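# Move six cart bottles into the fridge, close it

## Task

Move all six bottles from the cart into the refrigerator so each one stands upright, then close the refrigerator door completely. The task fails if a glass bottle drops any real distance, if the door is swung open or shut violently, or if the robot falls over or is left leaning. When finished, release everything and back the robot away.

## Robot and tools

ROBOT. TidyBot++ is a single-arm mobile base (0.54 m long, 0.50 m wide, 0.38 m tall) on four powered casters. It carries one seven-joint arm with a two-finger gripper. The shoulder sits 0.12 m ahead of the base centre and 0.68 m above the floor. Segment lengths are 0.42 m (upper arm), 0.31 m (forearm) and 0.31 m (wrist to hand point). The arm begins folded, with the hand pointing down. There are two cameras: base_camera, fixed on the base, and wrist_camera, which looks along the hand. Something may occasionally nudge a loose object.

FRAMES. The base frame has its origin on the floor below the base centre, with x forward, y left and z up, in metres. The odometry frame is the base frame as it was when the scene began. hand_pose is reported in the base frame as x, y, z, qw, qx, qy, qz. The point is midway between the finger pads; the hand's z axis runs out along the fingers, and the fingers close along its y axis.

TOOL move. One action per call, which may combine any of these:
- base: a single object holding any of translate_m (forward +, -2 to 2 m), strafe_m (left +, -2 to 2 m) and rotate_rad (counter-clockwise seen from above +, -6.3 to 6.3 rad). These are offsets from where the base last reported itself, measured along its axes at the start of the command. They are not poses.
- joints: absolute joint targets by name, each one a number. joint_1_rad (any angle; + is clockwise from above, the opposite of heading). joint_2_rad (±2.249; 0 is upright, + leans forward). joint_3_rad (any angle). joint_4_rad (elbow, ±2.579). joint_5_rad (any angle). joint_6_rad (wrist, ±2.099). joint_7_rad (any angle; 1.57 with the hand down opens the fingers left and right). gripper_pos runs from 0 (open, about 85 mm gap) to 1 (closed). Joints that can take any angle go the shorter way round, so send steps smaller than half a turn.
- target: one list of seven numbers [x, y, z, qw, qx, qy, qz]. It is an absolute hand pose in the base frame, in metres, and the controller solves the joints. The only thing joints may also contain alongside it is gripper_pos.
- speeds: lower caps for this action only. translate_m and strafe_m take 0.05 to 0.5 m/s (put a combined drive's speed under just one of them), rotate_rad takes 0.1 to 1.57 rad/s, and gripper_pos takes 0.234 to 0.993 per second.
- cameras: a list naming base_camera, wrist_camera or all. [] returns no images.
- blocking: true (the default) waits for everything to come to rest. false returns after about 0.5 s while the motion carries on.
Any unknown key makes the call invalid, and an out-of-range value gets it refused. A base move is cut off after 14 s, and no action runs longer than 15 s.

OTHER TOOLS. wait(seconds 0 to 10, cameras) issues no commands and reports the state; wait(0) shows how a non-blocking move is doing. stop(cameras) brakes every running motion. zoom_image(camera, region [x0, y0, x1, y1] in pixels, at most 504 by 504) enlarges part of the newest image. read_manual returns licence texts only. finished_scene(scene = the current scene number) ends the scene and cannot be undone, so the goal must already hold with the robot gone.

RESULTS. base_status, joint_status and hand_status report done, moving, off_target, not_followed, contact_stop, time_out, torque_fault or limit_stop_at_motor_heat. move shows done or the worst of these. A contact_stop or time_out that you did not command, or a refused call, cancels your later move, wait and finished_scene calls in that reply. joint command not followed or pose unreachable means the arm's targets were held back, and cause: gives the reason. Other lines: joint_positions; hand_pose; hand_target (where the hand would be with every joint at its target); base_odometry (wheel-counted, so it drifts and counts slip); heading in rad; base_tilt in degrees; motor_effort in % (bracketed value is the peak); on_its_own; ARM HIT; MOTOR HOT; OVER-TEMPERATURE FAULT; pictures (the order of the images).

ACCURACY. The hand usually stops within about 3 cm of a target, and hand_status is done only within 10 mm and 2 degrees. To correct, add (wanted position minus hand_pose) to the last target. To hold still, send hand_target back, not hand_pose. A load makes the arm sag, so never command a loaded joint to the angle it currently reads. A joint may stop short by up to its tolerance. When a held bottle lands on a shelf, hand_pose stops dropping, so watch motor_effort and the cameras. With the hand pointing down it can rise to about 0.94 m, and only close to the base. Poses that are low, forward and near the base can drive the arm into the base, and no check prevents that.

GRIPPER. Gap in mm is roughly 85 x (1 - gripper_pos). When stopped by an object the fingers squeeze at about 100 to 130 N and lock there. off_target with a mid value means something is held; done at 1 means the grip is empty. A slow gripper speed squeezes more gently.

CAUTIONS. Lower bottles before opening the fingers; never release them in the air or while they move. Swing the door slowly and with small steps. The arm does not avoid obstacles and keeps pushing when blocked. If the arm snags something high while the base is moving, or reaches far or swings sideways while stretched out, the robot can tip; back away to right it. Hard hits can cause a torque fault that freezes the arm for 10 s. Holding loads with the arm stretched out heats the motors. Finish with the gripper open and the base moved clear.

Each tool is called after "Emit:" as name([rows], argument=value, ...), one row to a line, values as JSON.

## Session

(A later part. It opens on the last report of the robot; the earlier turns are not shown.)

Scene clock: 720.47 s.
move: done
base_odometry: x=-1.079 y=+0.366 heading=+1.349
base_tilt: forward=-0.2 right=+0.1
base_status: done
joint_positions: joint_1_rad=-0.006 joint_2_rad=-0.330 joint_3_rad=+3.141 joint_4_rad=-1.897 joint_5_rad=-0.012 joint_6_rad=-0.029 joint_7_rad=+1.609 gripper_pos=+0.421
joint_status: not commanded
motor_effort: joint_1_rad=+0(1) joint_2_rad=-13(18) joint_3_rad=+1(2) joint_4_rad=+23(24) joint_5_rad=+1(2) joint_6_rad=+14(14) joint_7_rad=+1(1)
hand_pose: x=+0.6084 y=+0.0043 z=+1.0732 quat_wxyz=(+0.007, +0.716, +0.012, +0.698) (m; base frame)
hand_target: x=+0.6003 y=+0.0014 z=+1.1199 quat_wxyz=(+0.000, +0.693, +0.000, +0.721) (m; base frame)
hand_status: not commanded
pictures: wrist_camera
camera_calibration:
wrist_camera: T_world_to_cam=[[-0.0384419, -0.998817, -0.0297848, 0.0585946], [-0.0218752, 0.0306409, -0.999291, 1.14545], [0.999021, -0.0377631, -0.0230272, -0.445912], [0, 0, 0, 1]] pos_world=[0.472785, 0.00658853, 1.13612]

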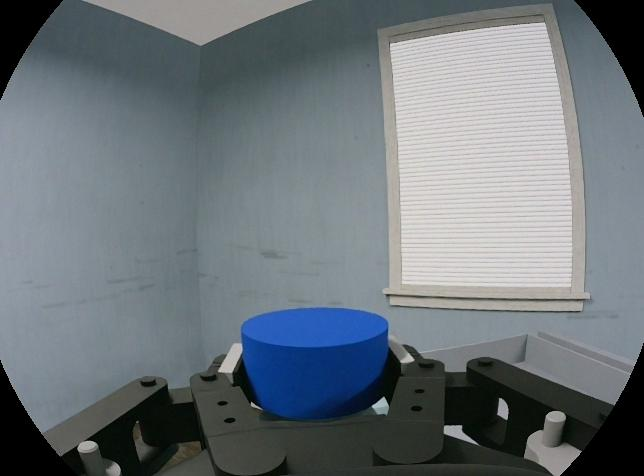

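Emit:
move(base={"translate_m": -0.372, "strafe_m": 0.124, "rotate_rad": 2.562}, cameras=["wrist_camera"])

Emit:
move(base={"translate_m": 0.3}, speeds={"translate_m": 0.25}, cameras=["wrist_camera"])

Emit:
move(joints={"joint_2_rad": -0.348, "joint_4_rad": -1.98, "joint_6_rad": 0.115}, cameras=[])

Emit:
move(joints={"joint_2_rad": -0.348, "joint_4_rad": -2.0, "joint_6_rad": 0.135}, cameras=[])

Emit:
move(joints={"joint_2_rad": -0.348, "joint_4_rad": -2.02, "joint_6_rad": 0.155}, cameras=[])

Emit:
move(joints={"joint_2_rad": -0.348, "joint_4_rad": -2.04, "joint_6_rad": 0.175}, cameras=["wrist_camera"])

Scene clock: 733.10 s.
move: done
base_odometry: x=-1.282 y=+0.030 heading=-2.373
base_tilt: forward=-0.2 right=+0.1
base_status: done
joint_positions: joint_1_rad=-0.003 joint_2_rad=-0.326 joint_3_rad=+3.137 joint_4_rad=-1.897 joint_5_rad=-0.012 joint_6_rad=-0.029 joint_7_rad=+1.609 gripper_pos=+0.421
joint_status: not commanded
motor_effort: joint_1_rad=+0(2) joint_2_rad=-14(16) joint_3_rad=+1(4) joint_4_rad=+23(23) joint_5_rad=+1(2) joint_6_rad=+14(14) joint_7_rad=+0(1)
hand_pose: x=+0.6096 y=+0.0059 z=+1.0714 quat_wxyz=(+0.007, +0.717, +0.013, +0.697) (m; base frame)
hand_target: x=+0.6003 y=+0.0014 z=+1.1199 quat_wxyz=(+0.000, +0.693, +0.000, +0.721) (m; base frame)
hand_status: not commanded
pictures: wrist_camera
camera_calibration:
wrist_camera: T_world_to_cam=[[-0.0363868, -0.998942, -0.0281101, 0.0572013], [-0.0255597, 0.0290498, -0.999251, 1.14593], [0.999011, -0.035641, -0.0265897, -0.443293], [0, 0, 0, 1]] pos_world=[0.474226, 0.00805225, 1.13489]

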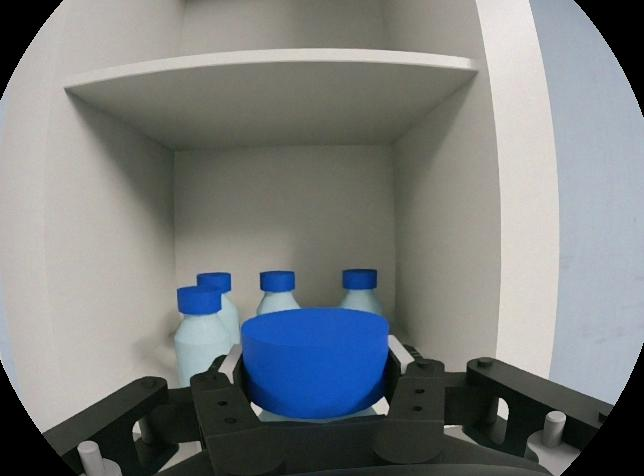

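Scene clock: 735.03 s.
move: done
base_odometry: x=-1.497 y=-0.179 heading=-2.371
base_tilt: forward=-0.2 right=+0.1
base_status: done
joint_positions: joint_1_rad=-0.003 joint_2_rad=-0.324 joint_3_rad=+3.137 joint_4_rad=-1.897 joint_5_rad=-0.012 joint_6_rad=-0.031 joint_7_rad=+1.609 gripper_pos=+0.421
joint_status: not commanded
motor_effort: joint_1_rad=+0(1) joint_2_rad=-13(17) joint_3_rad=+1(2) joint_4_rad=+23(24) joint_5_rad=+1(2) joint_6_rad=+14(15) joint_7_rad=+0(1)
hand_pose: x=+0.6105 y=+0.0060 z=+1.0699 quat_wxyz=(+0.007, +0.718, +0.013, +0.695) (m; base frame)
hand_target: x=+0.6003 y=+0.0014 z=+1.1199 quat_wxyz=(+0.000, +0.693, +0.000, +0.721) (m; base frame)
hand_status: not commanded
pictures: wrist_camera
camera_calibration:
wrist_camera: T_world_to_cam=[[-0.0364758, -0.998943, -0.0279545, 0.0570874], [-0.0293148, 0.0290306, -0.999149, 1.14661], [0.998904, -0.0356253, -0.0303427, -0.440165], [0, 0, 0, 1]] pos_world=[0.475378, 0.00805937, 1.13387]

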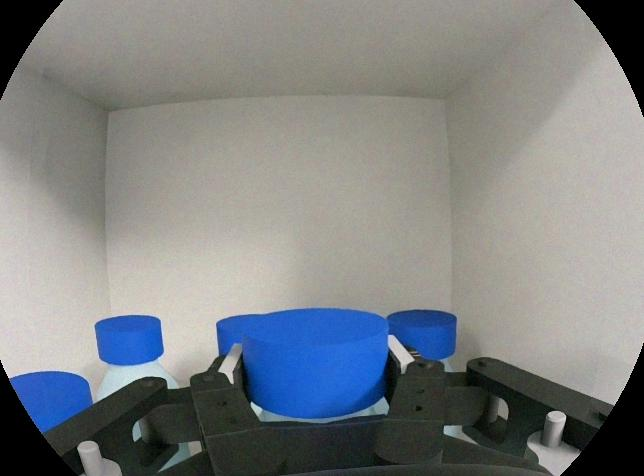

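Scene clock: 736.10 s.
move: done
base_odometry: x=-1.497 y=-0.179 heading=-2.371
base_tilt: forward=-0.2 right=+0.1
base_status: not commanded
joint_positions: joint_1_rad=-0.003 joint_2_rad=-0.324 joint_3_rad=+3.137 joint_4_rad=-1.986 joint_5_rad=-0.012 joint_6_rad=+0.038 joint_7_rad=+1.609 gripper_pos=+0.421
joint_status: all done
motor_effort: joint_1_rad=+0(1) joint_2_rad=-12(15) joint_3_rad=+1(1) joint_4_rad=+23(24) joint_5_rad=+1(1) joint_6_rad=+14(15) joint_7_rad=+0(1)
hand_pose: x=+0.6089 y=+0.0056 z=+1.0353 quat_wxyz=(+0.007, +0.726, +0.013, +0.688) (m; base frame)
hand_target: x=+0.6001 y=+0.0014 z=+1.0749 quat_wxyz=(+0.000, +0.688, +0.000, +0.726) (m; base frame)
hand_status: not commanded
pictures: none
No camera images: "cameras" was empty.

Scene clock: 736.67 s.
move: done
base_odometry: x=-1.497 y=-0.179 heading=-2.371
base_tilt: forward=-0.2 right=+0.1
base_status: not commanded
joint_positions: joint_1_rad=-0.003 joint_2_rad=-0.324 joint_3_rad=+3.137 joint_4_rad=-2.000 joint_5_rad=-0.012 joint_6_rad=+0.061 joint_7_rad=+1.609 gripper_pos=+0.421
joint_status: all done
motor_effort: joint_1_rad=+0(0) joint_2_rad=-12(14) joint_3_rad=+1(1) joint_4_rad=+23(23) joint_5_rad=+1(1) joint_6_rad=+14(14) joint_7_rad=+0(1)
hand_pose: x=+0.6086 y=+0.0055 z=+1.0341 quat_wxyz=(+0.007, +0.722, +0.013, +0.691) (m; base frame)
hand_target: x=+0.5997 y=+0.0014 z=+1.0686 quat_wxyz=(+0.000, +0.688, +0.000, +0.726) (m; base frame)
hand_status: not commanded
pictures: none
No camera images: "cameras" was empty.

Scene clock: 737.23 s.
move: done
base_odometry: x=-1.497 y=-0.179 heading=-2.371
base_tilt: forward=-0.2 right=+0.1
base_status: not commanded
joint_positions: joint_1_rad=-0.003 joint_2_rad=-0.324 joint_3_rad=+3.137 joint_4_rad=-2.014 joint_5_rad=-0.012 joint_6_rad=+0.087 joint_7_rad=+1.609 gripper_pos=+0.421
joint_status: all done
motor_effort: joint_1_rad=+0(0) joint_2_rad=-12(13) joint_3_rad=+1(1) joint_4_rad=+22(23) joint_5_rad=+1(1) joint_6_rad=+13(14) joint_7_rad=+0(1)
hand_pose: x=+0.6083 y=+0.0054 z=+1.0336 quat_wxyz=(+0.007, +0.718, +0.013, +0.696) (m; base frame)
hand_target: x=+0.5991 y=+0.0014 z=+1.0623 quat_wxyz=(+0.000, +0.688, +0.000, +0.726) (m; base frame)
hand_status: not commanded
pictures: none
No camera images: "cameras" was empty.

Scene clock: 737.80 s.
move: done
base_odometry: x=-1.497 y=-0.179 heading=-2.371
base_tilt: forward=-0.2 right=+0.1
base_status: not commanded
joint_positions: joint_1_rad=-0.003 joint_2_rad=-0.324 joint_3_rad=+3.137 joint_4_rad=-2.028 joint_5_rad=-0.012 joint_6_rad=+0.114 joint_7_rad=+1.609 gripper_pos=+0.421
joint_status: all done
motor_effort: joint_1_rad=+0(0) joint_2_rad=-11(13) joint_3_rad=+1(1) joint_4_rad=+21(22) joint_5_rad=+1(2) joint_6_rad=+12(13) joint_7_rad=+0(1)
hand_pose: x=+0.6077 y=+0.0053 z=+1.0332 quat_wxyz=(+0.008, +0.714, +0.012, +0.700) (m; base frame)
hand_target: x=+0.5984 y=+0.0014 z=+1.0561 quat_wxyz=(+0.000, +0.688, +0.000, +0.726) (m; base frame)
hand_status: not commanded
pictures: wrist_camera
camera_calibration:
wrist_camera: T_world_to_cam=[[-0.0377402, -0.998882, -0.0284713, 0.0566586], [-0.015241, 0.0290637, -0.999461, 1.10161], [0.999171, -0.0372859, -0.0163209, -0.453164], [0, 0, 0, 1]] pos_world=[0.471716, 0.00768166, 1.09524]

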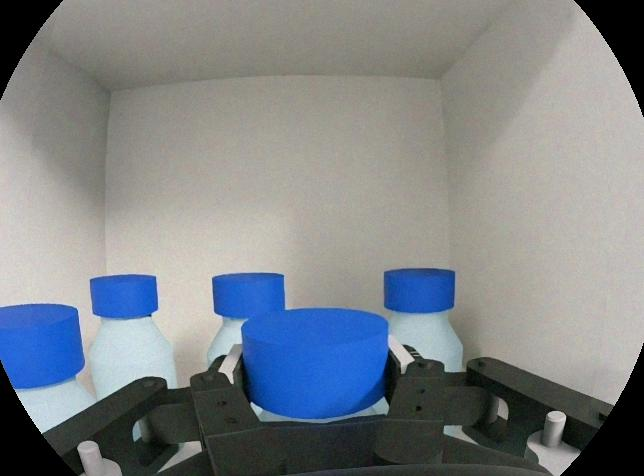

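Emit:
move(joints={"gripper_pos": 0.2}, speeds={"gripper_pos": 0.3}, cameras=[])

Emit:
move(base={"translate_m": -0.3}, speeds={"translate_m": 0.35}, cameras=["wrist_camera"])

Emit:
move(base={"translate_m": -0.573, "strafe_m": -0.102, "rotate_rad": -2.562}, joints={"joint_1_rad": 0.0, "joint_2_rad": -0.146, "joint_4_rad": -2.363, "joint_6_rad": 0.646}, cameras=["wrist_camera"])

Scene clock: 750.33 s.
move: done
base_odometry: x=-1.497 y=-0.179 heading=-2.371
base_tilt: forward=-0.2 right=+0.1
base_status: not commanded
joint_positions: joint_1_rad=-0.003 joint_2_rad=-0.334 joint_3_rad=+3.137 joint_4_rad=-2.028 joint_5_rad=-0.012 joint_6_rad=+0.131 joint_7_rad=+1.609 gripper_pos=+0.200
joint_status: all done
motor_effort: joint_1_rad=+0(1) joint_2_rad=-9(12) joint_3_rad=+1(1) joint_4_rad=+18(21) joint_5_rad=+1(2) joint_6_rad=+9(12) joint_7_rad=+0(1)
hand_pose: x=+0.6041 y=+0.0053 z=+1.0434 quat_wxyz=(+0.008, +0.704, +0.012, +0.710) (m; base frame)
hand_target: x=+0.5984 y=+0.0014 z=+1.0561 quat_wxyz=(+0.000, +0.688, +0.000, +0.726) (m; base frame)
hand_status: not commanded
pictures: none
No camera images: "cameras" was empty.

Scene clock: 752.20 s.
move: done
base_odometry: x=-1.282 y=+0.030 heading=-2.372
base_tilt: forward=-0.2 right=+0.1
base_status: done
joint_positions: joint_1_rad=-0.003 joint_2_rad=-0.357 joint_3_rad=+3.137 joint_4_rad=-2.028 joint_5_rad=-0.012 joint_6_rad=+0.134 joint_7_rad=+1.609 gripper_pos=+0.200
joint_status: not commanded
motor_effort: joint_1_rad=+0(1) joint_2_rad=-8(14) joint_3_rad=+1(3) joint_4_rad=+18(19) joint_5_rad=+1(2) joint_6_rad=+10(10) joint_7_rad=+0(1)
hand_pose: x=+0.5957 y=+0.0051 z=+1.0552 quat_wxyz=(+0.008, +0.695, +0.012, +0.719) (m; base frame)
hand_target: x=+0.5984 y=+0.0014 z=+1.0561 quat_wxyz=(+0.000, +0.688, +0.000, +0.726) (m; base frame)
hand_status: not commanded
pictures: wrist_camera
camera_calibration:
wrist_camera: T_world_to_cam=[[-0.0365761, -0.998859, -0.0307207, 0.0582913], [0.0371303, 0.0293617, -0.998879, 1.09158], [0.998641, -0.0376757, 0.0360139, -0.495691], [0, 0, 0, 1]] pos_world=[0.456619, 0.00749856, 1.11]

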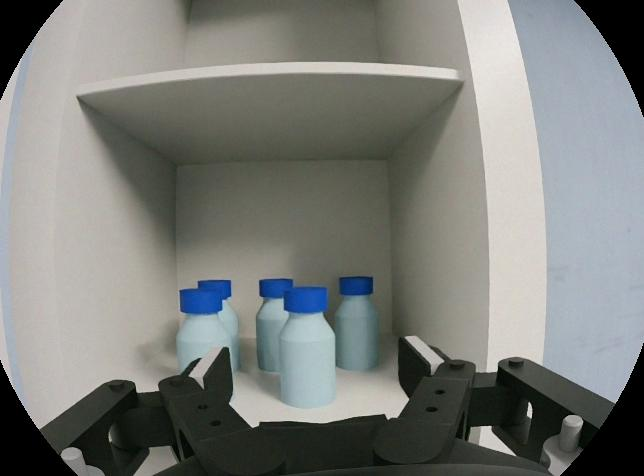

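Scene clock: 755.63 s.
move: done
base_odometry: x=-0.941 y=+0.502 heading=+1.350
base_tilt: forward=-0.2 right=+0.1
base_status: done
joint_positions: joint_1_rad=+0.000 joint_2_rad=-0.160 joint_3_rad=+3.142 joint_4_rad=-2.336 joint_5_rad=-0.012 joint_6_rad=+0.597 joint_7_rad=+1.609 gripper_pos=+0.200
joint_status: all done
motor_effort: joint_1_rad=+0(2) joint_2_rad=-12(15) joint_3_rad=+1(4) joint_4_rad=+16(19) joint_5_rad=+1(2) joint_6_rad=+10(12) joint_7_rad=+0(1)
hand_pose: x=+0.6218 y=-0.0010 z=+0.9158 quat_wxyz=(+0.013, +0.710, +0.008, +0.704) (m; base frame)
hand_target: x=+0.6201 y=+0.0014 z=+0.9087 quat_wxyz=(+0.000, +0.707, +0.000, +0.707) (m; base frame)
hand_status: not commanded
pictures: wrist_camera
camera_calibration:
wrist_camera: T_world_to_cam=[[-0.0511622, -0.998279, -0.0286501, 0.055974], [-0.00457498, 0.0289217, -0.999571, 0.978124], [0.99868, -0.0510092, -0.0060468, -0.478501], [0, 0, 0, 1]] pos_world=[0.485208, 0.00318071, 0.976415]

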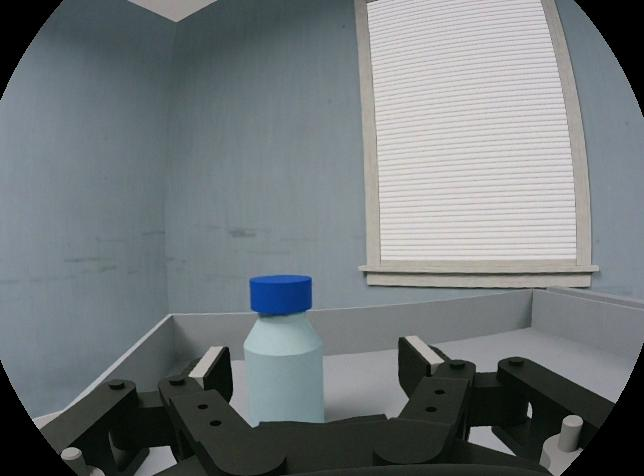

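Emit:
move(base={"translate_m": 0.13, "strafe_m": 0.0245}, speeds={"translate_m": 0.25}, cameras=["wrist_camera"])

Scene clock: 760.47 s.
move: done
base_odometry: x=-0.937 y=+0.635 heading=+1.349
base_tilt: forward=-0.2 right=+0.1
base_status: done
joint_positions: joint_1_rad=+0.000 joint_2_rad=-0.152 joint_3_rad=+3.142 joint_4_rad=-2.338 joint_5_rad=-0.012 joint_6_rad=+0.599 joint_7_rad=+1.609 gripper_pos=+0.200
joint_status: not commanded
motor_effort: joint_1_rad=-1(1) joint_2_rad=-12(14) joint_3_rad=+1(1) joint_4_rad=+16(17) joint_5_rad=+1(2) joint_6_rad=+9(10) joint_7_rad=+0(1)
hand_pose: x=+0.6233 y=-0.0010 z=+0.9115 quat_wxyz=(+0.013, +0.713, +0.008, +0.701) (m; base frame)
hand_target: x=+0.6201 y=+0.0014 z=+0.9087 quat_wxyz=(+0.000, +0.707, +0.000, +0.707) (m; base frame)
hand_status: not commanded
pictures: wrist_camera
camera_calibration:
wrist_camera: T_world_to_cam=[[-0.0513942, -0.998279, -0.0282578, 0.0557071], [-0.0118255, 0.0289016, -0.999512, 0.978302], [0.998608, -0.051035, -0.0132905, -0.473373], [0, 0, 0, 1]] pos_world=[0.487146, 0.00317816, 0.973107]

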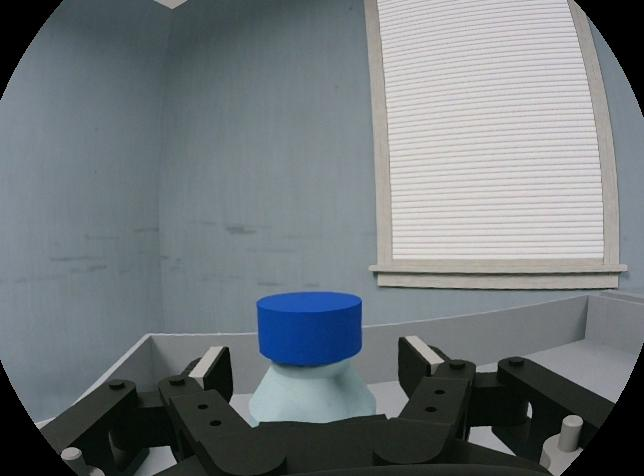

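Emit:
move(joints={"gripper_pos": 0.25}, base={"translate_m": 0.055, "strafe_m": 0.001}, speeds={"translate_m": 0.15}, cameras=["wrist_camera"])

Emit:
move(joints={"gripper_pos": 0.45}, speeds={"gripper_pos": 0.234}, cameras=["wrist_camera"])

Emit:
move(joints={"joint_2_rad": -0.346, "joint_4_rad": -1.8225, "joint_6_rad": -0.0535}, cameras=["wrist_camera"])

Emit:
move(base={"translate_m": -0.3}, cameras=[])

Emit:
move(base={"translate_m": -0.356, "strafe_m": 0.3, "rotate_rad": 2.561}, cameras=["wrist_camera"])

Scene clock: 773.00 s.
move: done
base_odometry: x=-0.926 y=+0.689 heading=+1.349
base_tilt: forward=-0.2 right=+0.1
base_status: done
joint_positions: joint_1_rad=+0.000 joint_2_rad=-0.149 joint_3_rad=+3.142 joint_4_rad=-2.339 joint_5_rad=-0.012 joint_6_rad=+0.600 joint_7_rad=+1.609 gripper_pos=+0.251
joint_status: all done
motor_effort: joint_1_rad=+0(1) joint_2_rad=-12(14) joint_3_rad=+1(1) joint_4_rad=+16(17) joint_5_rad=+0(2) joint_6_rad=+10(10) joint_7_rad=+0(1)
hand_pose: x=+0.6237 y=-0.0011 z=+0.9097 quat_wxyz=(+0.013, +0.714, +0.008, +0.700) (m; base frame)
hand_target: x=+0.6201 y=+0.0014 z=+0.9087 quat_wxyz=(+0.000, +0.707, +0.000, +0.707) (m; base frame)
hand_status: not commanded
pictures: wrist_camera
camera_calibration:
wrist_camera: T_world_to_cam=[[-0.051489, -0.998278, -0.028092, 0.0555846], [-0.014943, 0.0288963, -0.999471, 0.978429], [0.998562, -0.0510419, -0.0164051, -0.470953], [0, 0, 0, 1]] pos_world=[0.487759, 0.00317759, 0.971746]

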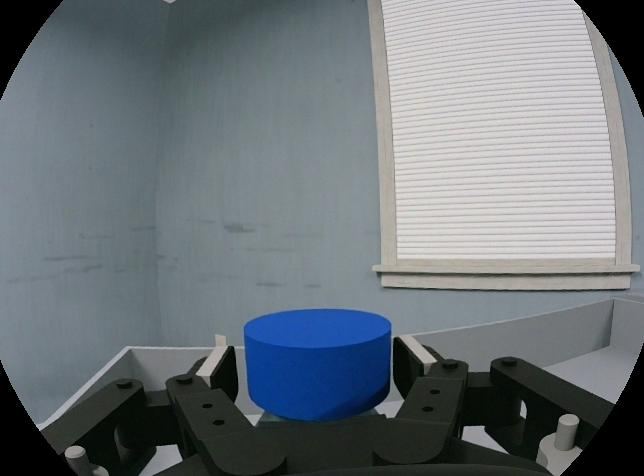

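Scene clock: 774.17 s.
move: done
base_odometry: x=-0.926 y=+0.689 heading=+1.349
base_tilt: forward=-0.2 right=+0.1
base_status: not commanded
joint_positions: joint_1_rad=+0.000 joint_2_rad=-0.149 joint_3_rad=+3.142 joint_4_rad=-2.339 joint_5_rad=-0.012 joint_6_rad=+0.600 joint_7_rad=+1.609 gripper_pos=+0.421
joint_status: all done
motor_effort: joint_1_rad=+0(1) joint_2_rad=-11(13) joint_3_rad=+1(1) joint_4_rad=+16(16) joint_5_rad=+2(2) joint_6_rad=+9(10) joint_7_rad=+1(1)
hand_pose: x=+0.6237 y=-0.0011 z=+0.9097 quat_wxyz=(+0.013, +0.714, +0.008, +0.700) (m; base frame)
hand_target: x=+0.6201 y=+0.0014 z=+0.9087 quat_wxyz=(+0.000, +0.707, +0.000, +0.707) (m; base frame)
hand_status: not commanded
pictures: wrist_camera
camera_calibration:
wrist_camera: T_world_to_cam=[[-0.0514887, -0.998278, -0.0280932, 0.0555852], [-0.0149115, 0.0288959, -0.999471, 0.978412], [0.998562, -0.0510425, -0.0163736, -0.470977], [0, 0, 0, 1]] pos_world=[0.487752, 0.00317752, 0.971744]

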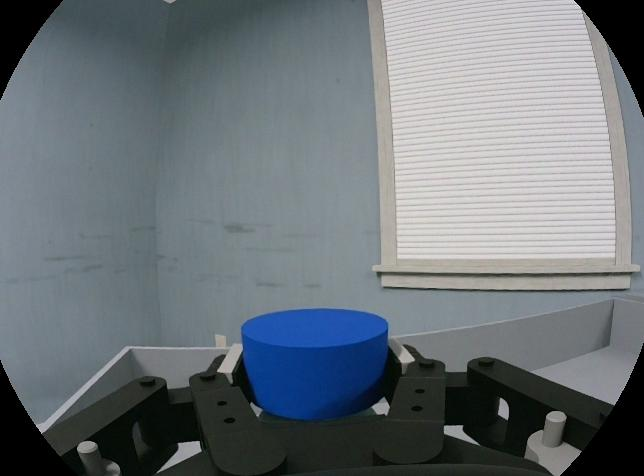

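Scene clock: 776.23 s.
move: off_target
base_odometry: x=-0.926 y=+0.689 heading=+1.349
base_tilt: forward=-0.2 right=+0.1
base_status: not commanded
joint_positions: joint_1_rad=+0.000 joint_2_rad=-0.318 joint_3_rad=+3.142 joint_4_rad=-1.896 joint_5_rad=-0.012 joint_6_rad=-0.022 joint_7_rad=+1.609 gripper_pos=+0.421
joint_status: joint_4_rad off_target (ended at -1.896, target -1.823); the others done
motor_effort: joint_1_rad=+0(1) joint_2_rad=-13(20) joint_3_rad=+1(1) joint_4_rad=+23(23) joint_5_rad=+1(2) joint_6_rad=+13(16) joint_7_rad=+0(1)
hand_pose: x=+0.6131 y=+0.0010 z=+1.0700 quat_wxyz=(+0.009, +0.717, +0.009, +0.697) (m; base frame)
hand_target: x=+0.6003 y=+0.0014 z=+1.1199 quat_wxyz=(+0.000, +0.693, +0.000, +0.721) (m; base frame)
hand_status: not commanded
pictures: wrist_camera
camera_calibration:
wrist_camera: T_world_to_cam=[[-0.044992, -0.998539, -0.0299236, 0.0595874], [-0.0258134, 0.031106, -0.999183, 1.14479], [0.998654, -0.0441828, -0.0271752, -0.44618], [0, 0, 0, 1]] pos_world=[0.477811, 0.00417715, 1.13351]

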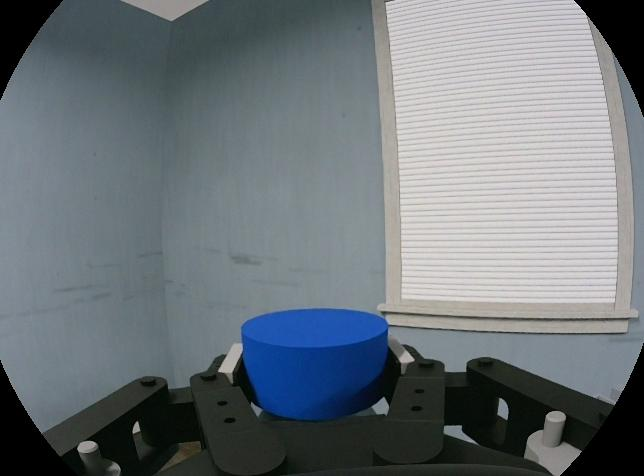

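Scene clock: 778.20 s.
move: done
base_odometry: x=-0.992 y=+0.396 heading=+1.349
base_tilt: forward=-0.2 right=+0.1
base_status: done
joint_positions: joint_1_rad=+0.000 joint_2_rad=-0.331 joint_3_rad=+3.143 joint_4_rad=-1.896 joint_5_rad=-0.012 joint_6_rad=-0.028 joint_7_rad=+1.609 gripper_pos=+0.421
joint_status: not commanded
motor_effort: joint_1_rad=+0(2) joint_2_rad=-12(17) joint_3_rad=+1(3) joint_4_rad=+23(24) joint_5_rad=+1(2) joint_6_rad=+14(14) joint_7_rad=+0(1)
hand_pose: x=+0.6077 y=+0.0008 z=+1.0752 quat_wxyz=(+0.009, +0.715, +0.009, +0.699) (m; base frame)
hand_target: x=+0.6003 y=+0.0014 z=+1.1199 quat_wxyz=(+0.000, +0.693, +0.000, +0.721) (m; base frame)
hand_status: not commanded
pictures: none
No camera images: "cameras" was empty.

Scene clock: 781.57 s.
move: done
base_odometry: x=-1.363 y=+0.115 heading=-2.374
base_tilt: forward=-0.2 right=+0.1
base_status: done
joint_positions: joint_1_rad=-0.002 joint_2_rad=-0.329 joint_3_rad=+3.137 joint_4_rad=-1.895 joint_5_rad=-0.012 joint_6_rad=-0.028 joint_7_rad=+1.609 gripper_pos=+0.421
joint_status: not commanded
motor_effort: joint_1_rad=+0(3) joint_2_rad=-13(15) joint_3_rad=+0(4) joint_4_rad=+23(23) joint_5_rad=+2(2) joint_6_rad=+13(14) joint_7_rad=+1(1)
hand_pose: x=+0.6087 y=+0.0051 z=+1.0737 quat_wxyz=(+0.007, +0.716, +0.012, +0.698) (m; base frame)
hand_target: x=+0.6003 y=+0.0014 z=+1.1199 quat_wxyz=(+0.000, +0.693, +0.000, +0.721) (m; base frame)
hand_status: not commanded
pictures: wrist_camera
camera_calibration:
wrist_camera: T_world_to_cam=[[-0.0378025, -0.998881, -0.0284146, 0.0576187], [-0.0209609, 0.0292213, -0.999353, 1.14549], [0.999065, -0.0371824, -0.0220421, -0.447282], [0, 0, 0, 1]] pos_world=[0.473053, 0.00745061, 1.13652]

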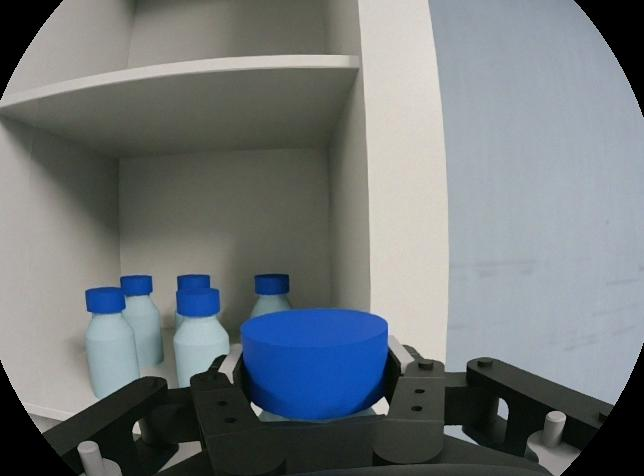

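Emit:
move(base={"strafe_m": 0.035, "translate_m": 0.1}, speeds={"translate_m": 0.25})

Scene clock: 799.83 s.
move: done
base_odometry: x=-1.411 y=+0.020 heading=-2.373
base_tilt: forward=-0.2 right=+0.1
base_status: done
joint_positions: joint_1_rad=-0.002 joint_2_rad=-0.322 joint_3_rad=+3.137 joint_4_rad=-1.895 joint_5_rad=-0.012 joint_6_rad=-0.030 joint_7_rad=+1.609 gripper_pos=+0.421
joint_status: not commanded
motor_effort: joint_1_rad=+0(1) joint_2_rad=-14(17) joint_3_rad=+1(2) joint_4_rad=+23(23) joint_5_rad=+1(2) joint_6_rad=+14(14) joint_7_rad=+0(1)
hand_pose: x=+0.6112 y=+0.0051 z=+1.0702 quat_wxyz=(+0.007, +0.718, +0.012, +0.696) (m; base frame)
hand_target: x=+0.6003 y=+0.0014 z=+1.1199 quat_wxyz=(+0.000, +0.693, +0.000, +0.721) (m; base frame)
hand_status: not commanded
pictures: base_camera, wrist_camera
camera_calibration:
wrist_camera: T_world_to_cam=[[-0.0380325, -0.998881, -0.0281142, 0.0574273], [-0.0285812, 0.0292104, -0.999165, 1.14651], [0.998868, -0.0371972, -0.0296601, -0.441631], [0, 0, 0, 1]] pos_world=[0.476084, 0.00744551, 1.13407]

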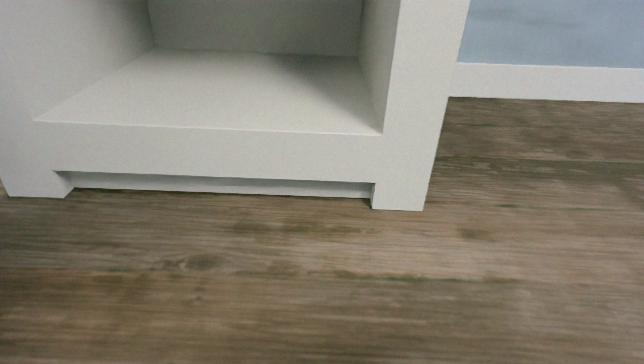

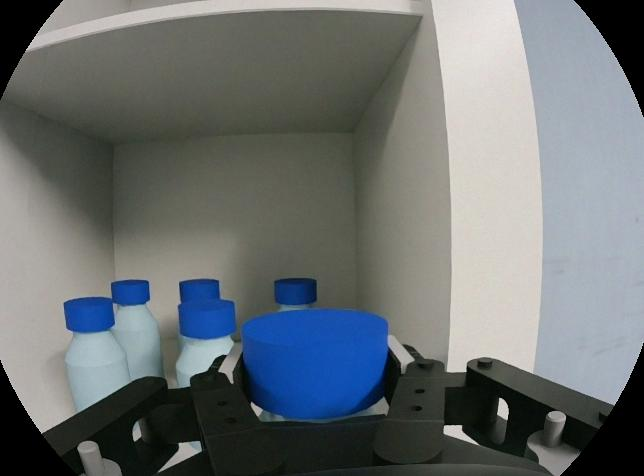

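Emit:
move(base={"translate_m": 0.2}, speeds={"translate_m": 0.2}, cameras=["wrist_camera"])

Emit:
move(joints={"joint_2_rad": -0.348, "joint_4_rad": -1.98, "joint_6_rad": 0.115}, cameras=[])

Emit:
move(joints={"joint_2_rad": -0.348, "joint_4_rad": -2.0, "joint_6_rad": 0.135}, cameras=[])

Emit:
move(joints={"joint_2_rad": -0.348, "joint_4_rad": -2.02, "joint_6_rad": 0.155}, cameras=[])

Emit:
move(joints={"joint_2_rad": -0.348, "joint_4_rad": -2.04, "joint_6_rad": 0.175}, cameras=["wrist_camera"])

Scene clock: 816.43 s.
move: done
base_odometry: x=-1.554 y=-0.119 heading=-2.373
base_tilt: forward=-0.2 right=+0.1
base_status: done
joint_positions: joint_1_rad=-0.002 joint_2_rad=-0.325 joint_3_rad=+3.137 joint_4_rad=-1.895 joint_5_rad=-0.012 joint_6_rad=-0.030 joint_7_rad=+1.609 gripper_pos=+0.421
joint_status: not commanded
motor_effort: joint_1_rad=+0(1) joint_2_rad=-13(16) joint_3_rad=+1(2) joint_4_rad=+23(23) joint_5_rad=+1(2) joint_6_rad=+13(14) joint_7_rad=+1(1)
hand_pose: x=+0.6103 y=+0.0051 z=+1.0713 quat_wxyz=(+0.007, +0.718, +0.012, +0.696) (m; base frame)
hand_target: x=+0.6003 y=+0.0014 z=+1.1199 quat_wxyz=(+0.000, +0.693, +0.000, +0.721) (m; base frame)
hand_status: not commanded
pictures: wrist_camera
camera_calibration:
wrist_camera: T_world_to_cam=[[-0.0379697, -0.998881, -0.0281882, 0.0574631], [-0.0266728, 0.0292116, -0.999217, 1.1465], [0.998923, -0.0371881, -0.0277521, -0.442688], [0, 0, 0, 1]] pos_world=[0.474973, 0.00744502, 1.13494]

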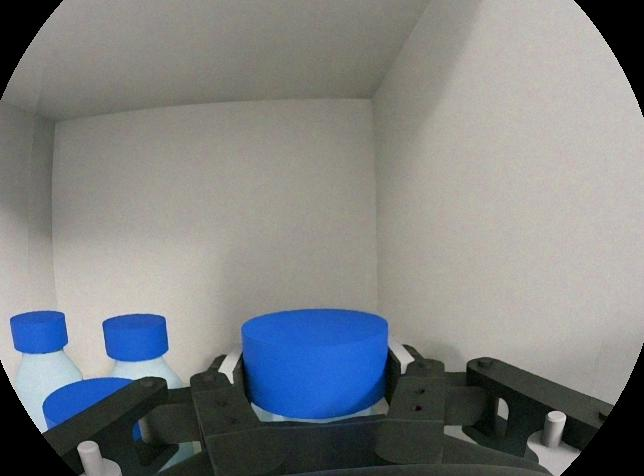

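Scene clock: 817.50 s.
move: done
base_odometry: x=-1.554 y=-0.119 heading=-2.373
base_tilt: forward=-0.2 right=+0.1
base_status: not commanded
joint_positions: joint_1_rad=-0.002 joint_2_rad=-0.325 joint_3_rad=+3.137 joint_4_rad=-1.985 joint_5_rad=-0.012 joint_6_rad=+0.039 joint_7_rad=+1.609 gripper_pos=+0.421
joint_status: all done
motor_effort: joint_1_rad=+0(0) joint_2_rad=-13(14) joint_3_rad=+1(1) joint_4_rad=+22(24) joint_5_rad=+1(2) joint_6_rad=+13(15) joint_7_rad=+1(1)
hand_pose: x=+0.6087 y=+0.0048 z=+1.0367 quat_wxyz=(+0.008, +0.725, +0.012, +0.689) (m; base frame)
hand_target: x=+0.6001 y=+0.0014 z=+1.0749 quat_wxyz=(+0.000, +0.688, +0.000, +0.726) (m; base frame)
hand_status: not commanded
pictures: none
No camera images: "cameras" was empty.

Scene clock: 818.10 s.
move: done
base_odometry: x=-1.554 y=-0.119 heading=-2.373
base_tilt: forward=-0.2 right=+0.1
base_status: not commanded
joint_positions: joint_1_rad=-0.002 joint_2_rad=-0.325 joint_3_rad=+3.137 joint_4_rad=-2.000 joint_5_rad=-0.012 joint_6_rad=+0.061 joint_7_rad=+1.609 gripper_pos=+0.421
joint_status: all done
motor_effort: joint_1_rad=+0(0) joint_2_rad=-12(14) joint_3_rad=+1(1) joint_4_rad=+22(23) joint_5_rad=+1(2) joint_6_rad=+13(14) joint_7_rad=+0(1)
hand_pose: x=+0.6084 y=+0.0047 z=+1.0342 quat_wxyz=(+0.008, +0.722, +0.012, +0.691) (m; base frame)
hand_target: x=+0.5997 y=+0.0014 z=+1.0686 quat_wxyz=(+0.000, +0.688, +0.000, +0.726) (m; base frame)
hand_status: not commanded
pictures: none
No camera images: "cameras" was empty.

Scene clock: 818.67 s.
move: done
base_odometry: x=-1.554 y=-0.119 heading=-2.373
base_tilt: forward=-0.2 right=+0.1
base_status: not commanded
joint_positions: joint_1_rad=-0.002 joint_2_rad=-0.325 joint_3_rad=+3.137 joint_4_rad=-2.014 joint_5_rad=-0.012 joint_6_rad=+0.087 joint_7_rad=+1.609 gripper_pos=+0.421
joint_status: all done
motor_effort: joint_1_rad=+0(0) joint_2_rad=-11(13) joint_3_rad=+1(1) joint_4_rad=+22(22) joint_5_rad=+1(2) joint_6_rad=+13(14) joint_7_rad=+1(1)
hand_pose: x=+0.6081 y=+0.0046 z=+1.0337 quat_wxyz=(+0.008, +0.718, +0.012, +0.696) (m; base frame)
hand_target: x=+0.5991 y=+0.0014 z=+1.0623 quat_wxyz=(+0.000, +0.688, +0.000, +0.726) (m; base frame)
hand_status: not commanded
pictures: none
No camera images: "cameras" was empty.

Scene clock: 819.23 s.
move: done
base_odometry: x=-1.554 y=-0.119 heading=-2.373
base_tilt: forward=-0.2 right=+0.1
base_status: not commanded
joint_positions: joint_1_rad=-0.002 joint_2_rad=-0.325 joint_3_rad=+3.137 joint_4_rad=-2.028 joint_5_rad=-0.012 joint_6_rad=+0.114 joint_7_rad=+1.609 gripper_pos=+0.421
joint_status: all done
motor_effort: joint_1_rad=+0(0) joint_2_rad=-11(12) joint_3_rad=+1(1) joint_4_rad=+21(22) joint_5_rad=+1(2) joint_6_rad=+12(13) joint_7_rad=+1(1)
hand_pose: x=+0.6075 y=+0.0045 z=+1.0333 quat_wxyz=(+0.008, +0.714, +0.012, +0.700) (m; base frame)
hand_target: x=+0.5984 y=+0.0014 z=+1.0561 quat_wxyz=(+0.000, +0.688, +0.000, +0.726) (m; base frame)
hand_status: not commanded
pictures: wrist_camera
camera_calibration:
wrist_camera: T_world_to_cam=[[-0.0393, -0.998818, -0.0285933, 0.056921], [-0.0151518, 0.0292078, -0.999459, 1.10167], [0.999113, -0.0388455, -0.0162818, -0.453011], [0, 0, 0, 1]] pos_world=[0.471538, 0.007079, 1.09532]

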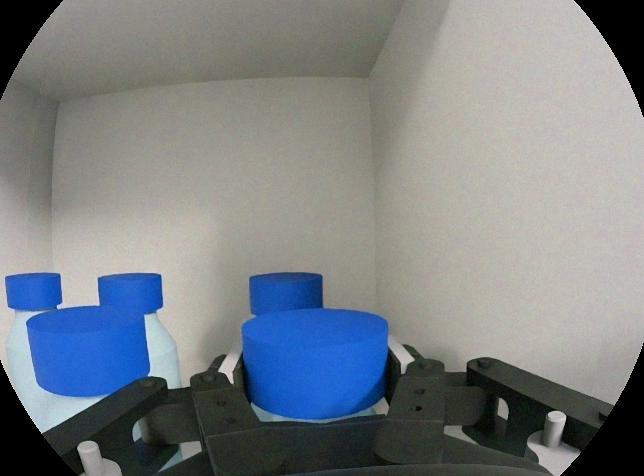

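Emit:
move(joints={"gripper_pos":0.2}, speeds={"gripper_pos":0.3}, cameras=[])

Emit:
move(base={"translate_m":-0.35}, speeds={"translate_m":0.3})

Scene clock: 861.60 s.
move: done
base_odometry: x=-1.554 y=-0.119 heading=-2.373
base_tilt: forward=-0.2 right=+0.1
base_status: not commanded
joint_positions: joint_1_rad=-0.002 joint_2_rad=-0.334 joint_3_rad=+3.137 joint_4_rad=-2.028 joint_5_rad=-0.012 joint_6_rad=+0.131 joint_7_rad=+1.609 gripper_pos=+0.200
joint_status: all done
motor_effort: joint_1_rad=+0(0) joint_2_rad=-9(12) joint_3_rad=+1(1) joint_4_rad=+18(21) joint_5_rad=+0(2) joint_6_rad=+10(12) joint_7_rad=+0(1)
hand_pose: x=+0.6041 y=+0.0045 z=+1.0435 quat_wxyz=(+0.008, +0.704, +0.012, +0.710) (m; base frame)
hand_target: x=+0.5984 y=+0.0014 z=+1.0561 quat_wxyz=(+0.000, +0.688, +0.000, +0.726) (m; base frame)
hand_status: not commanded
pictures: none
No camera images: "cameras" was empty.

Scene clock: 863.60 s.
move: done
base_odometry: x=-1.302 y=+0.124 heading=-2.373
base_tilt: forward=-0.2 right=+0.1
base_status: done
joint_positions: joint_1_rad=-0.002 joint_2_rad=-0.352 joint_3_rad=+3.138 joint_4_rad=-2.028 joint_5_rad=-0.012 joint_6_rad=+0.132 joint_7_rad=+1.609 gripper_pos=+0.200
joint_status: not commanded
motor_effort: joint_1_rad=+0(2) joint_2_rad=-8(13) joint_3_rad=+1(3) joint_4_rad=+18(19) joint_5_rad=+1(2) joint_6_rad=+9(10) joint_7_rad=+0(1)
hand_pose: x=+0.5977 y=+0.0037 z=+1.0522 quat_wxyz=(+0.009, +0.697, +0.011, +0.717) (m; base frame)
hand_target: x=+0.5984 y=+0.0014 z=+1.0561 quat_wxyz=(+0.000, +0.688, +0.000, +0.726) (m; base frame)
hand_status: not commanded
pictures: base_camera, wrist_camera
camera_calibration:
wrist_camera: T_world_to_cam=[[-0.0394218, -0.998746, -0.0308757, 0.0587214], [0.0305596, 0.0296802, -0.999092, 1.09273], [0.998755, -0.0403296, 0.0293512, -0.490742], [0, 0, 0, 1]] pos_world=[0.459053, 0.00642396, 1.10795]

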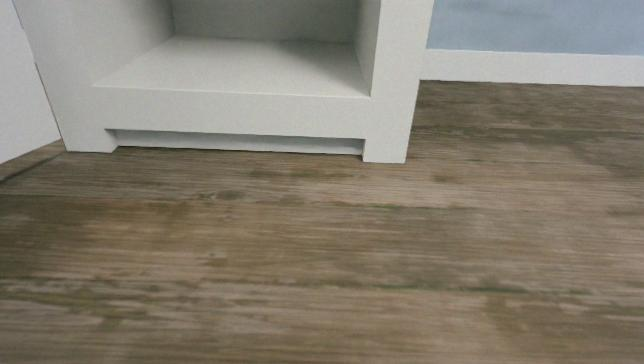

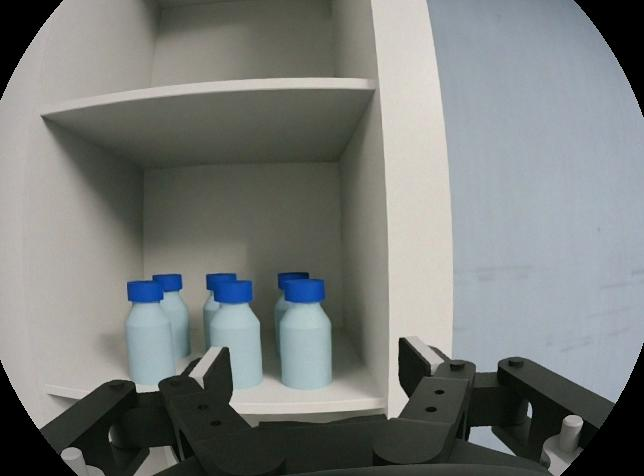

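Emit:
move(base={"translate_m":-0.65}, joints={"gripper_pos":1.0,"joint_2_rad":-0.3,"joint_4_rad":-1.9,"joint_6_rad":-0.3}, cameras=[])

Emit:
move(base={"strafe_m":1.25,"rotate_rad":-0.7})

Scene clock: 897.03 s.
move: done
base_odometry: x=-0.835 y=+0.576 heading=-2.373
base_tilt: forward=-0.2 right=+0.1
base_status: done
joint_positions: joint_1_rad=-0.002 joint_2_rad=-0.311 joint_3_rad=+3.138 joint_4_rad=-1.947 joint_5_rad=-0.012 joint_6_rad=-0.251 joint_7_rad=+1.609 gripper_pos=+1.000
joint_status: all done
motor_effort: joint_1_rad=+0(1) joint_2_rad=-9(13) joint_3_rad=+1(2) joint_4_rad=+18(19) joint_5_rad=+1(2) joint_6_rad=+9(10) joint_7_rad=+1(1)
hand_pose: x=+0.5999 y=+0.0050 z=+0.9651 quat_wxyz=(+0.006, +0.810, +0.014, +0.587) (m; base frame)
hand_target: x=+0.6035 y=+0.0014 z=+0.9739 quat_wxyz=(+0.000, +0.813, +0.000, +0.582) (m; base frame)
hand_status: not commanded
pictures: none
No camera images: "cameras" was empty.

Scene clock: 900.53 s.
move: done
base_odometry: x=+0.034 y=-0.323 heading=-3.074
base_tilt: forward=-0.2 right=+0.1
base_status: done
joint_positions: joint_1_rad=-0.002 joint_2_rad=-0.307 joint_3_rad=+3.139 joint_4_rad=-1.946 joint_5_rad=-0.012 joint_6_rad=-0.253 joint_7_rad=+1.609 gripper_pos=+1.000
joint_status: not commanded
motor_effort: joint_1_rad=+0(2) joint_2_rad=-10(12) joint_3_rad=+1(3) joint_4_rad=+18(19) joint_5_rad=+0(2) joint_6_rad=+9(10) joint_7_rad=+0(1)
hand_pose: x=+0.6009 y=+0.0045 z=+0.9634 quat_wxyz=(+0.006, +0.811, +0.014, +0.585) (m; base frame)
hand_target: x=+0.6035 y=+0.0014 z=+0.9739 quat_wxyz=(+0.000, +0.813, +0.000, +0.582) (m; base frame)
hand_status: not commanded
pictures: base_camera, wrist_camera
camera_calibration:
wrist_camera: T_world_to_cam=[[-0.0442091, -0.998905, -0.0153406, 0.0448053], [-0.311947, 0.0283906, -0.949675, 1.1621], [0.94907, -0.0371989, -0.31286, -0.131751], [0, 0, 0, 1]] pos_world=[0.489537, 0.00686247, 1.06309]

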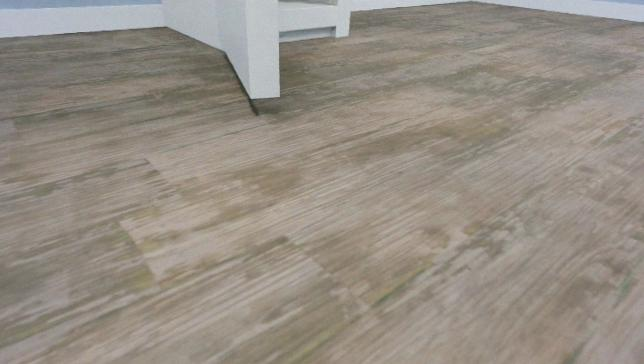

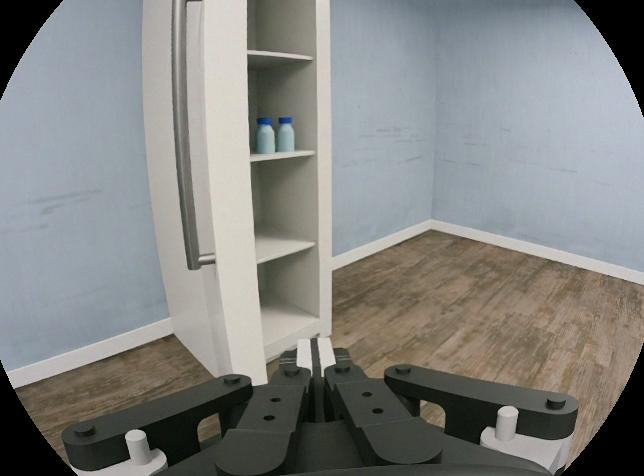

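Emit:
move(base={"translate_m":0.61,"strafe_m":0.72,"rotate_rad":-0.66}, speeds={"translate_m":0.35})

Scene clock: 929.17 s.
move: done
base_odometry: x=-0.526 y=-1.083 heading=+2.548
base_tilt: forward=-0.2 right=+0.1
base_status: done
joint_positions: joint_1_rad=-0.001 joint_2_rad=-0.306 joint_3_rad=+3.142 joint_4_rad=-1.945 joint_5_rad=-0.012 joint_6_rad=-0.253 joint_7_rad=+1.609 gripper_pos=+1.000
joint_status: not commanded
motor_effort: joint_1_rad=+0(2) joint_2_rad=-10(11) joint_3_rad=+1(3) joint_4_rad=+18(19) joint_5_rad=+1(2) joint_6_rad=+9(10) joint_7_rad=+0(1)
hand_pose: x=+0.6011 y=+0.0025 z=+0.9633 quat_wxyz=(+0.007, +0.811, +0.012, +0.585) (m; base frame)
hand_target: x=+0.6035 y=+0.0014 z=+0.9739 quat_wxyz=(+0.000, +0.813, +0.000, +0.582) (m; base frame)
hand_status: not commanded
pictures: base_camera, wrist_camera
camera_calibration:
wrist_camera: T_world_to_cam=[[-0.0478669, -0.998723, -0.0161818, 0.0458184], [-0.312209, 0.0303483, -0.949528, 1.16213], [0.948807, -0.0403989, -0.313263, -0.131486], [0, 0, 0, 1]] pos_world=[0.489776, 0.00517923, 1.06303]

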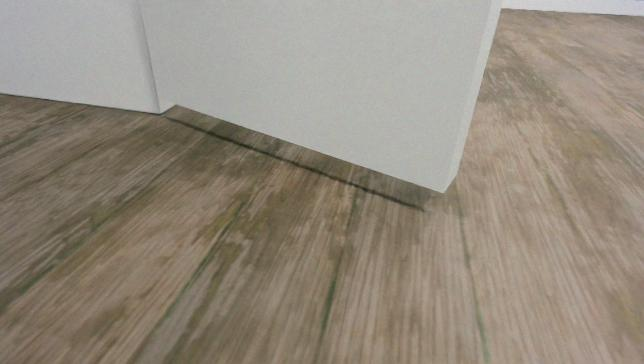

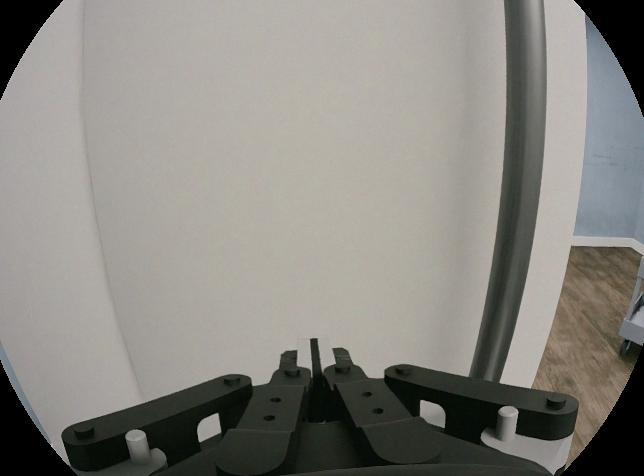

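Emit:
move(base={"translate_m":0.139,"strafe_m":0.248,"rotate_rad":-0.314}, speeds={"translate_m":0.25}, joints={"joint_2_rad":-0.146,"joint_4_rad":-2.363,"joint_6_rad":0.646})

Scene clock: 962.13 s.
move: done
base_odometry: x=-0.780 y=-1.211 heading=+2.233
base_tilt: forward=-0.2 right=+0.1
base_status: done
joint_positions: joint_1_rad=-0.001 joint_2_rad=-0.165 joint_3_rad=+3.142 joint_4_rad=-2.336 joint_5_rad=-0.012 joint_6_rad=+0.594 joint_7_rad=+1.609 gripper_pos=+1.000
joint_status: all done
motor_effort: joint_1_rad=+0(1) joint_2_rad=-12(14) joint_3_rad=+0(2) joint_4_rad=+16(19) joint_5_rad=+1(2) joint_6_rad=+9(12) joint_7_rad=+0(1)
hand_pose: x=+0.6206 y=-0.0006 z=+0.9180 quat_wxyz=(+0.012, +0.709, +0.008, +0.705) (m; base frame)
hand_target: x=+0.6201 y=+0.0014 z=+0.9087 quat_wxyz=(+0.000, +0.707, +0.000, +0.707) (m; base frame)
hand_status: not commanded
pictures: base_camera, wrist_camera
camera_calibration:
wrist_camera: T_world_to_cam=[[-0.0502218, -0.998323, -0.0287776, 0.0559424], [-0.00103649, 0.028866, -0.999583, 0.978178], [0.998738, -0.050171, -0.00248445, -0.480552], [0, 0, 0, 1]] pos_world=[0.483769, 0.00350269, 0.978186]

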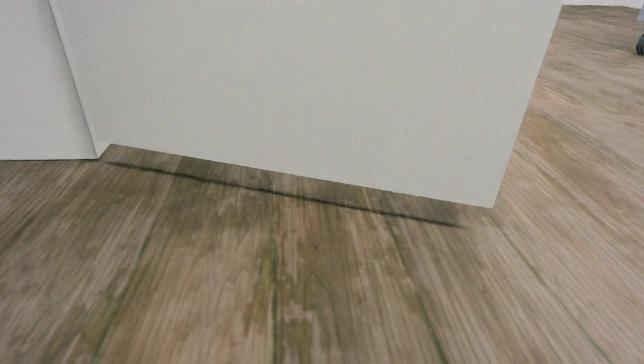

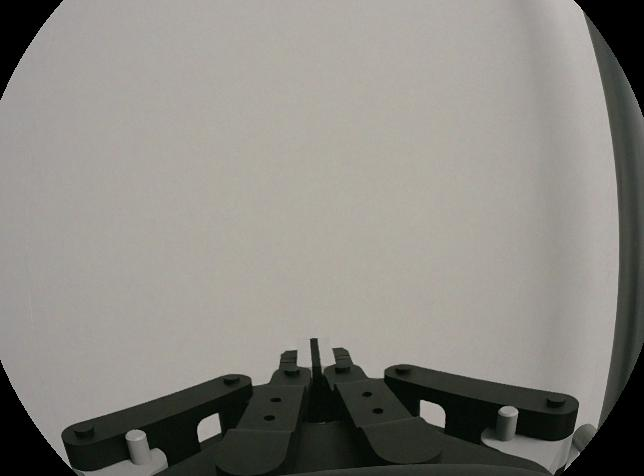

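Emit:
move(base={"translate_m":0.11}, speeds={"translate_m":0.08}, cameras=[])

Emit:
move(base={"translate_m":0.165,"strafe_m":-0.216,"rotate_rad":0.314}, speeds={"translate_m":0.12,"rotate_rad":0.15})

Scene clock: 975.07 s.
move: done
base_odometry: x=-0.848 y=-1.124 heading=+2.233
base_tilt: forward=-0.2 right=+0.1
base_status: done
joint_positions: joint_1_rad=+0.001 joint_2_rad=-0.156 joint_3_rad=+3.143 joint_4_rad=-2.353 joint_5_rad=-0.012 joint_6_rad=+0.605 joint_7_rad=+1.609 gripper_pos=+1.000
joint_status: not commanded
motor_effort: joint_1_rad=+0(2) joint_2_rad=-12(13) joint_3_rad=+1(1) joint_4_rad=+16(20) joint_5_rad=+1(3) joint_6_rad=+9(10) joint_7_rad=+1(1)
hand_pose: x=+0.6195 y=-0.0019 z=+0.9063 quat_wxyz=(+0.013, +0.715, +0.007, +0.699) (m; base frame)
hand_target: x=+0.6201 y=+0.0014 z=+0.9087 quat_wxyz=(+0.000, +0.707, +0.000, +0.707) (m; base frame)
hand_status: not commanded
pictures: none
No camera images: "cameras" was empty.

Scene clock: 977.93 s.
move: done
base_odometry: x=-0.779 y=-0.861 heading=+2.549
base_tilt: forward=-0.2 right=+0.1
base_status: done
joint_positions: joint_1_rad=+0.003 joint_2_rad=-0.164 joint_3_rad=+3.144 joint_4_rad=-2.367 joint_5_rad=-0.012 joint_6_rad=+0.606 joint_7_rad=+1.609 gripper_pos=+1.000
joint_status: not commanded
motor_effort: joint_1_rad=+0(3) joint_2_rad=-12(13) joint_3_rad=+1(2) joint_4_rad=+16(21) joint_5_rad=+1(3) joint_6_rad=+10(10) joint_7_rad=+0(1)
hand_pose: x=+0.6150 y=-0.0031 z=+0.9032 quat_wxyz=(+0.014, +0.716, +0.006, +0.698) (m; base frame)
hand_target: x=+0.6201 y=+0.0014 z=+0.9087 quat_wxyz=(+0.000, +0.707, +0.000, +0.707) (m; base frame)
hand_status: not commanded
pictures: base_camera, wrist_camera
camera_calibration:
wrist_camera: T_world_to_cam=[[-0.0557734, -0.998054, -0.0278806, 0.0553434], [-0.0217718, 0.0291332, -0.999338, 0.975911], [0.998206, -0.0551295, -0.0233543, -0.455978], [0, 0, 0, 1]] pos_world=[0.479494, 0.00166647, 0.966159]

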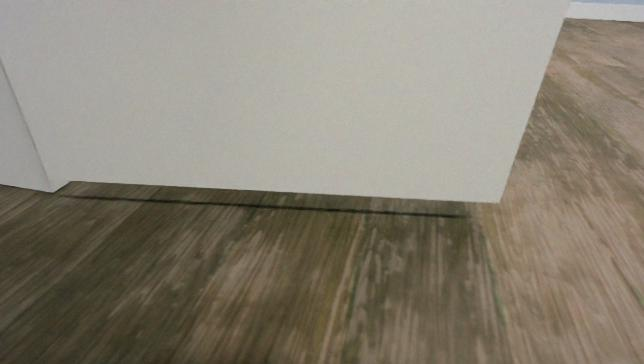

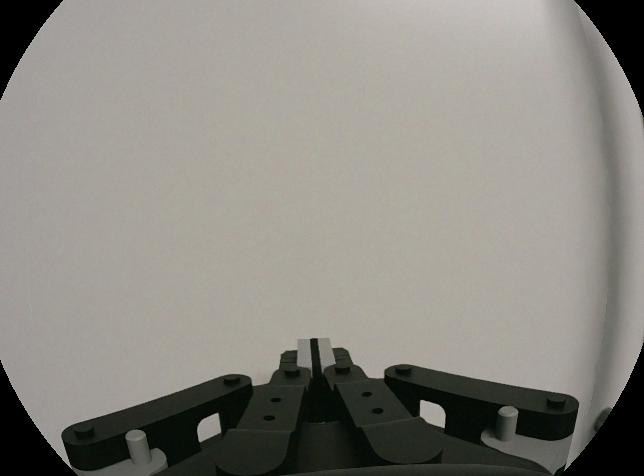

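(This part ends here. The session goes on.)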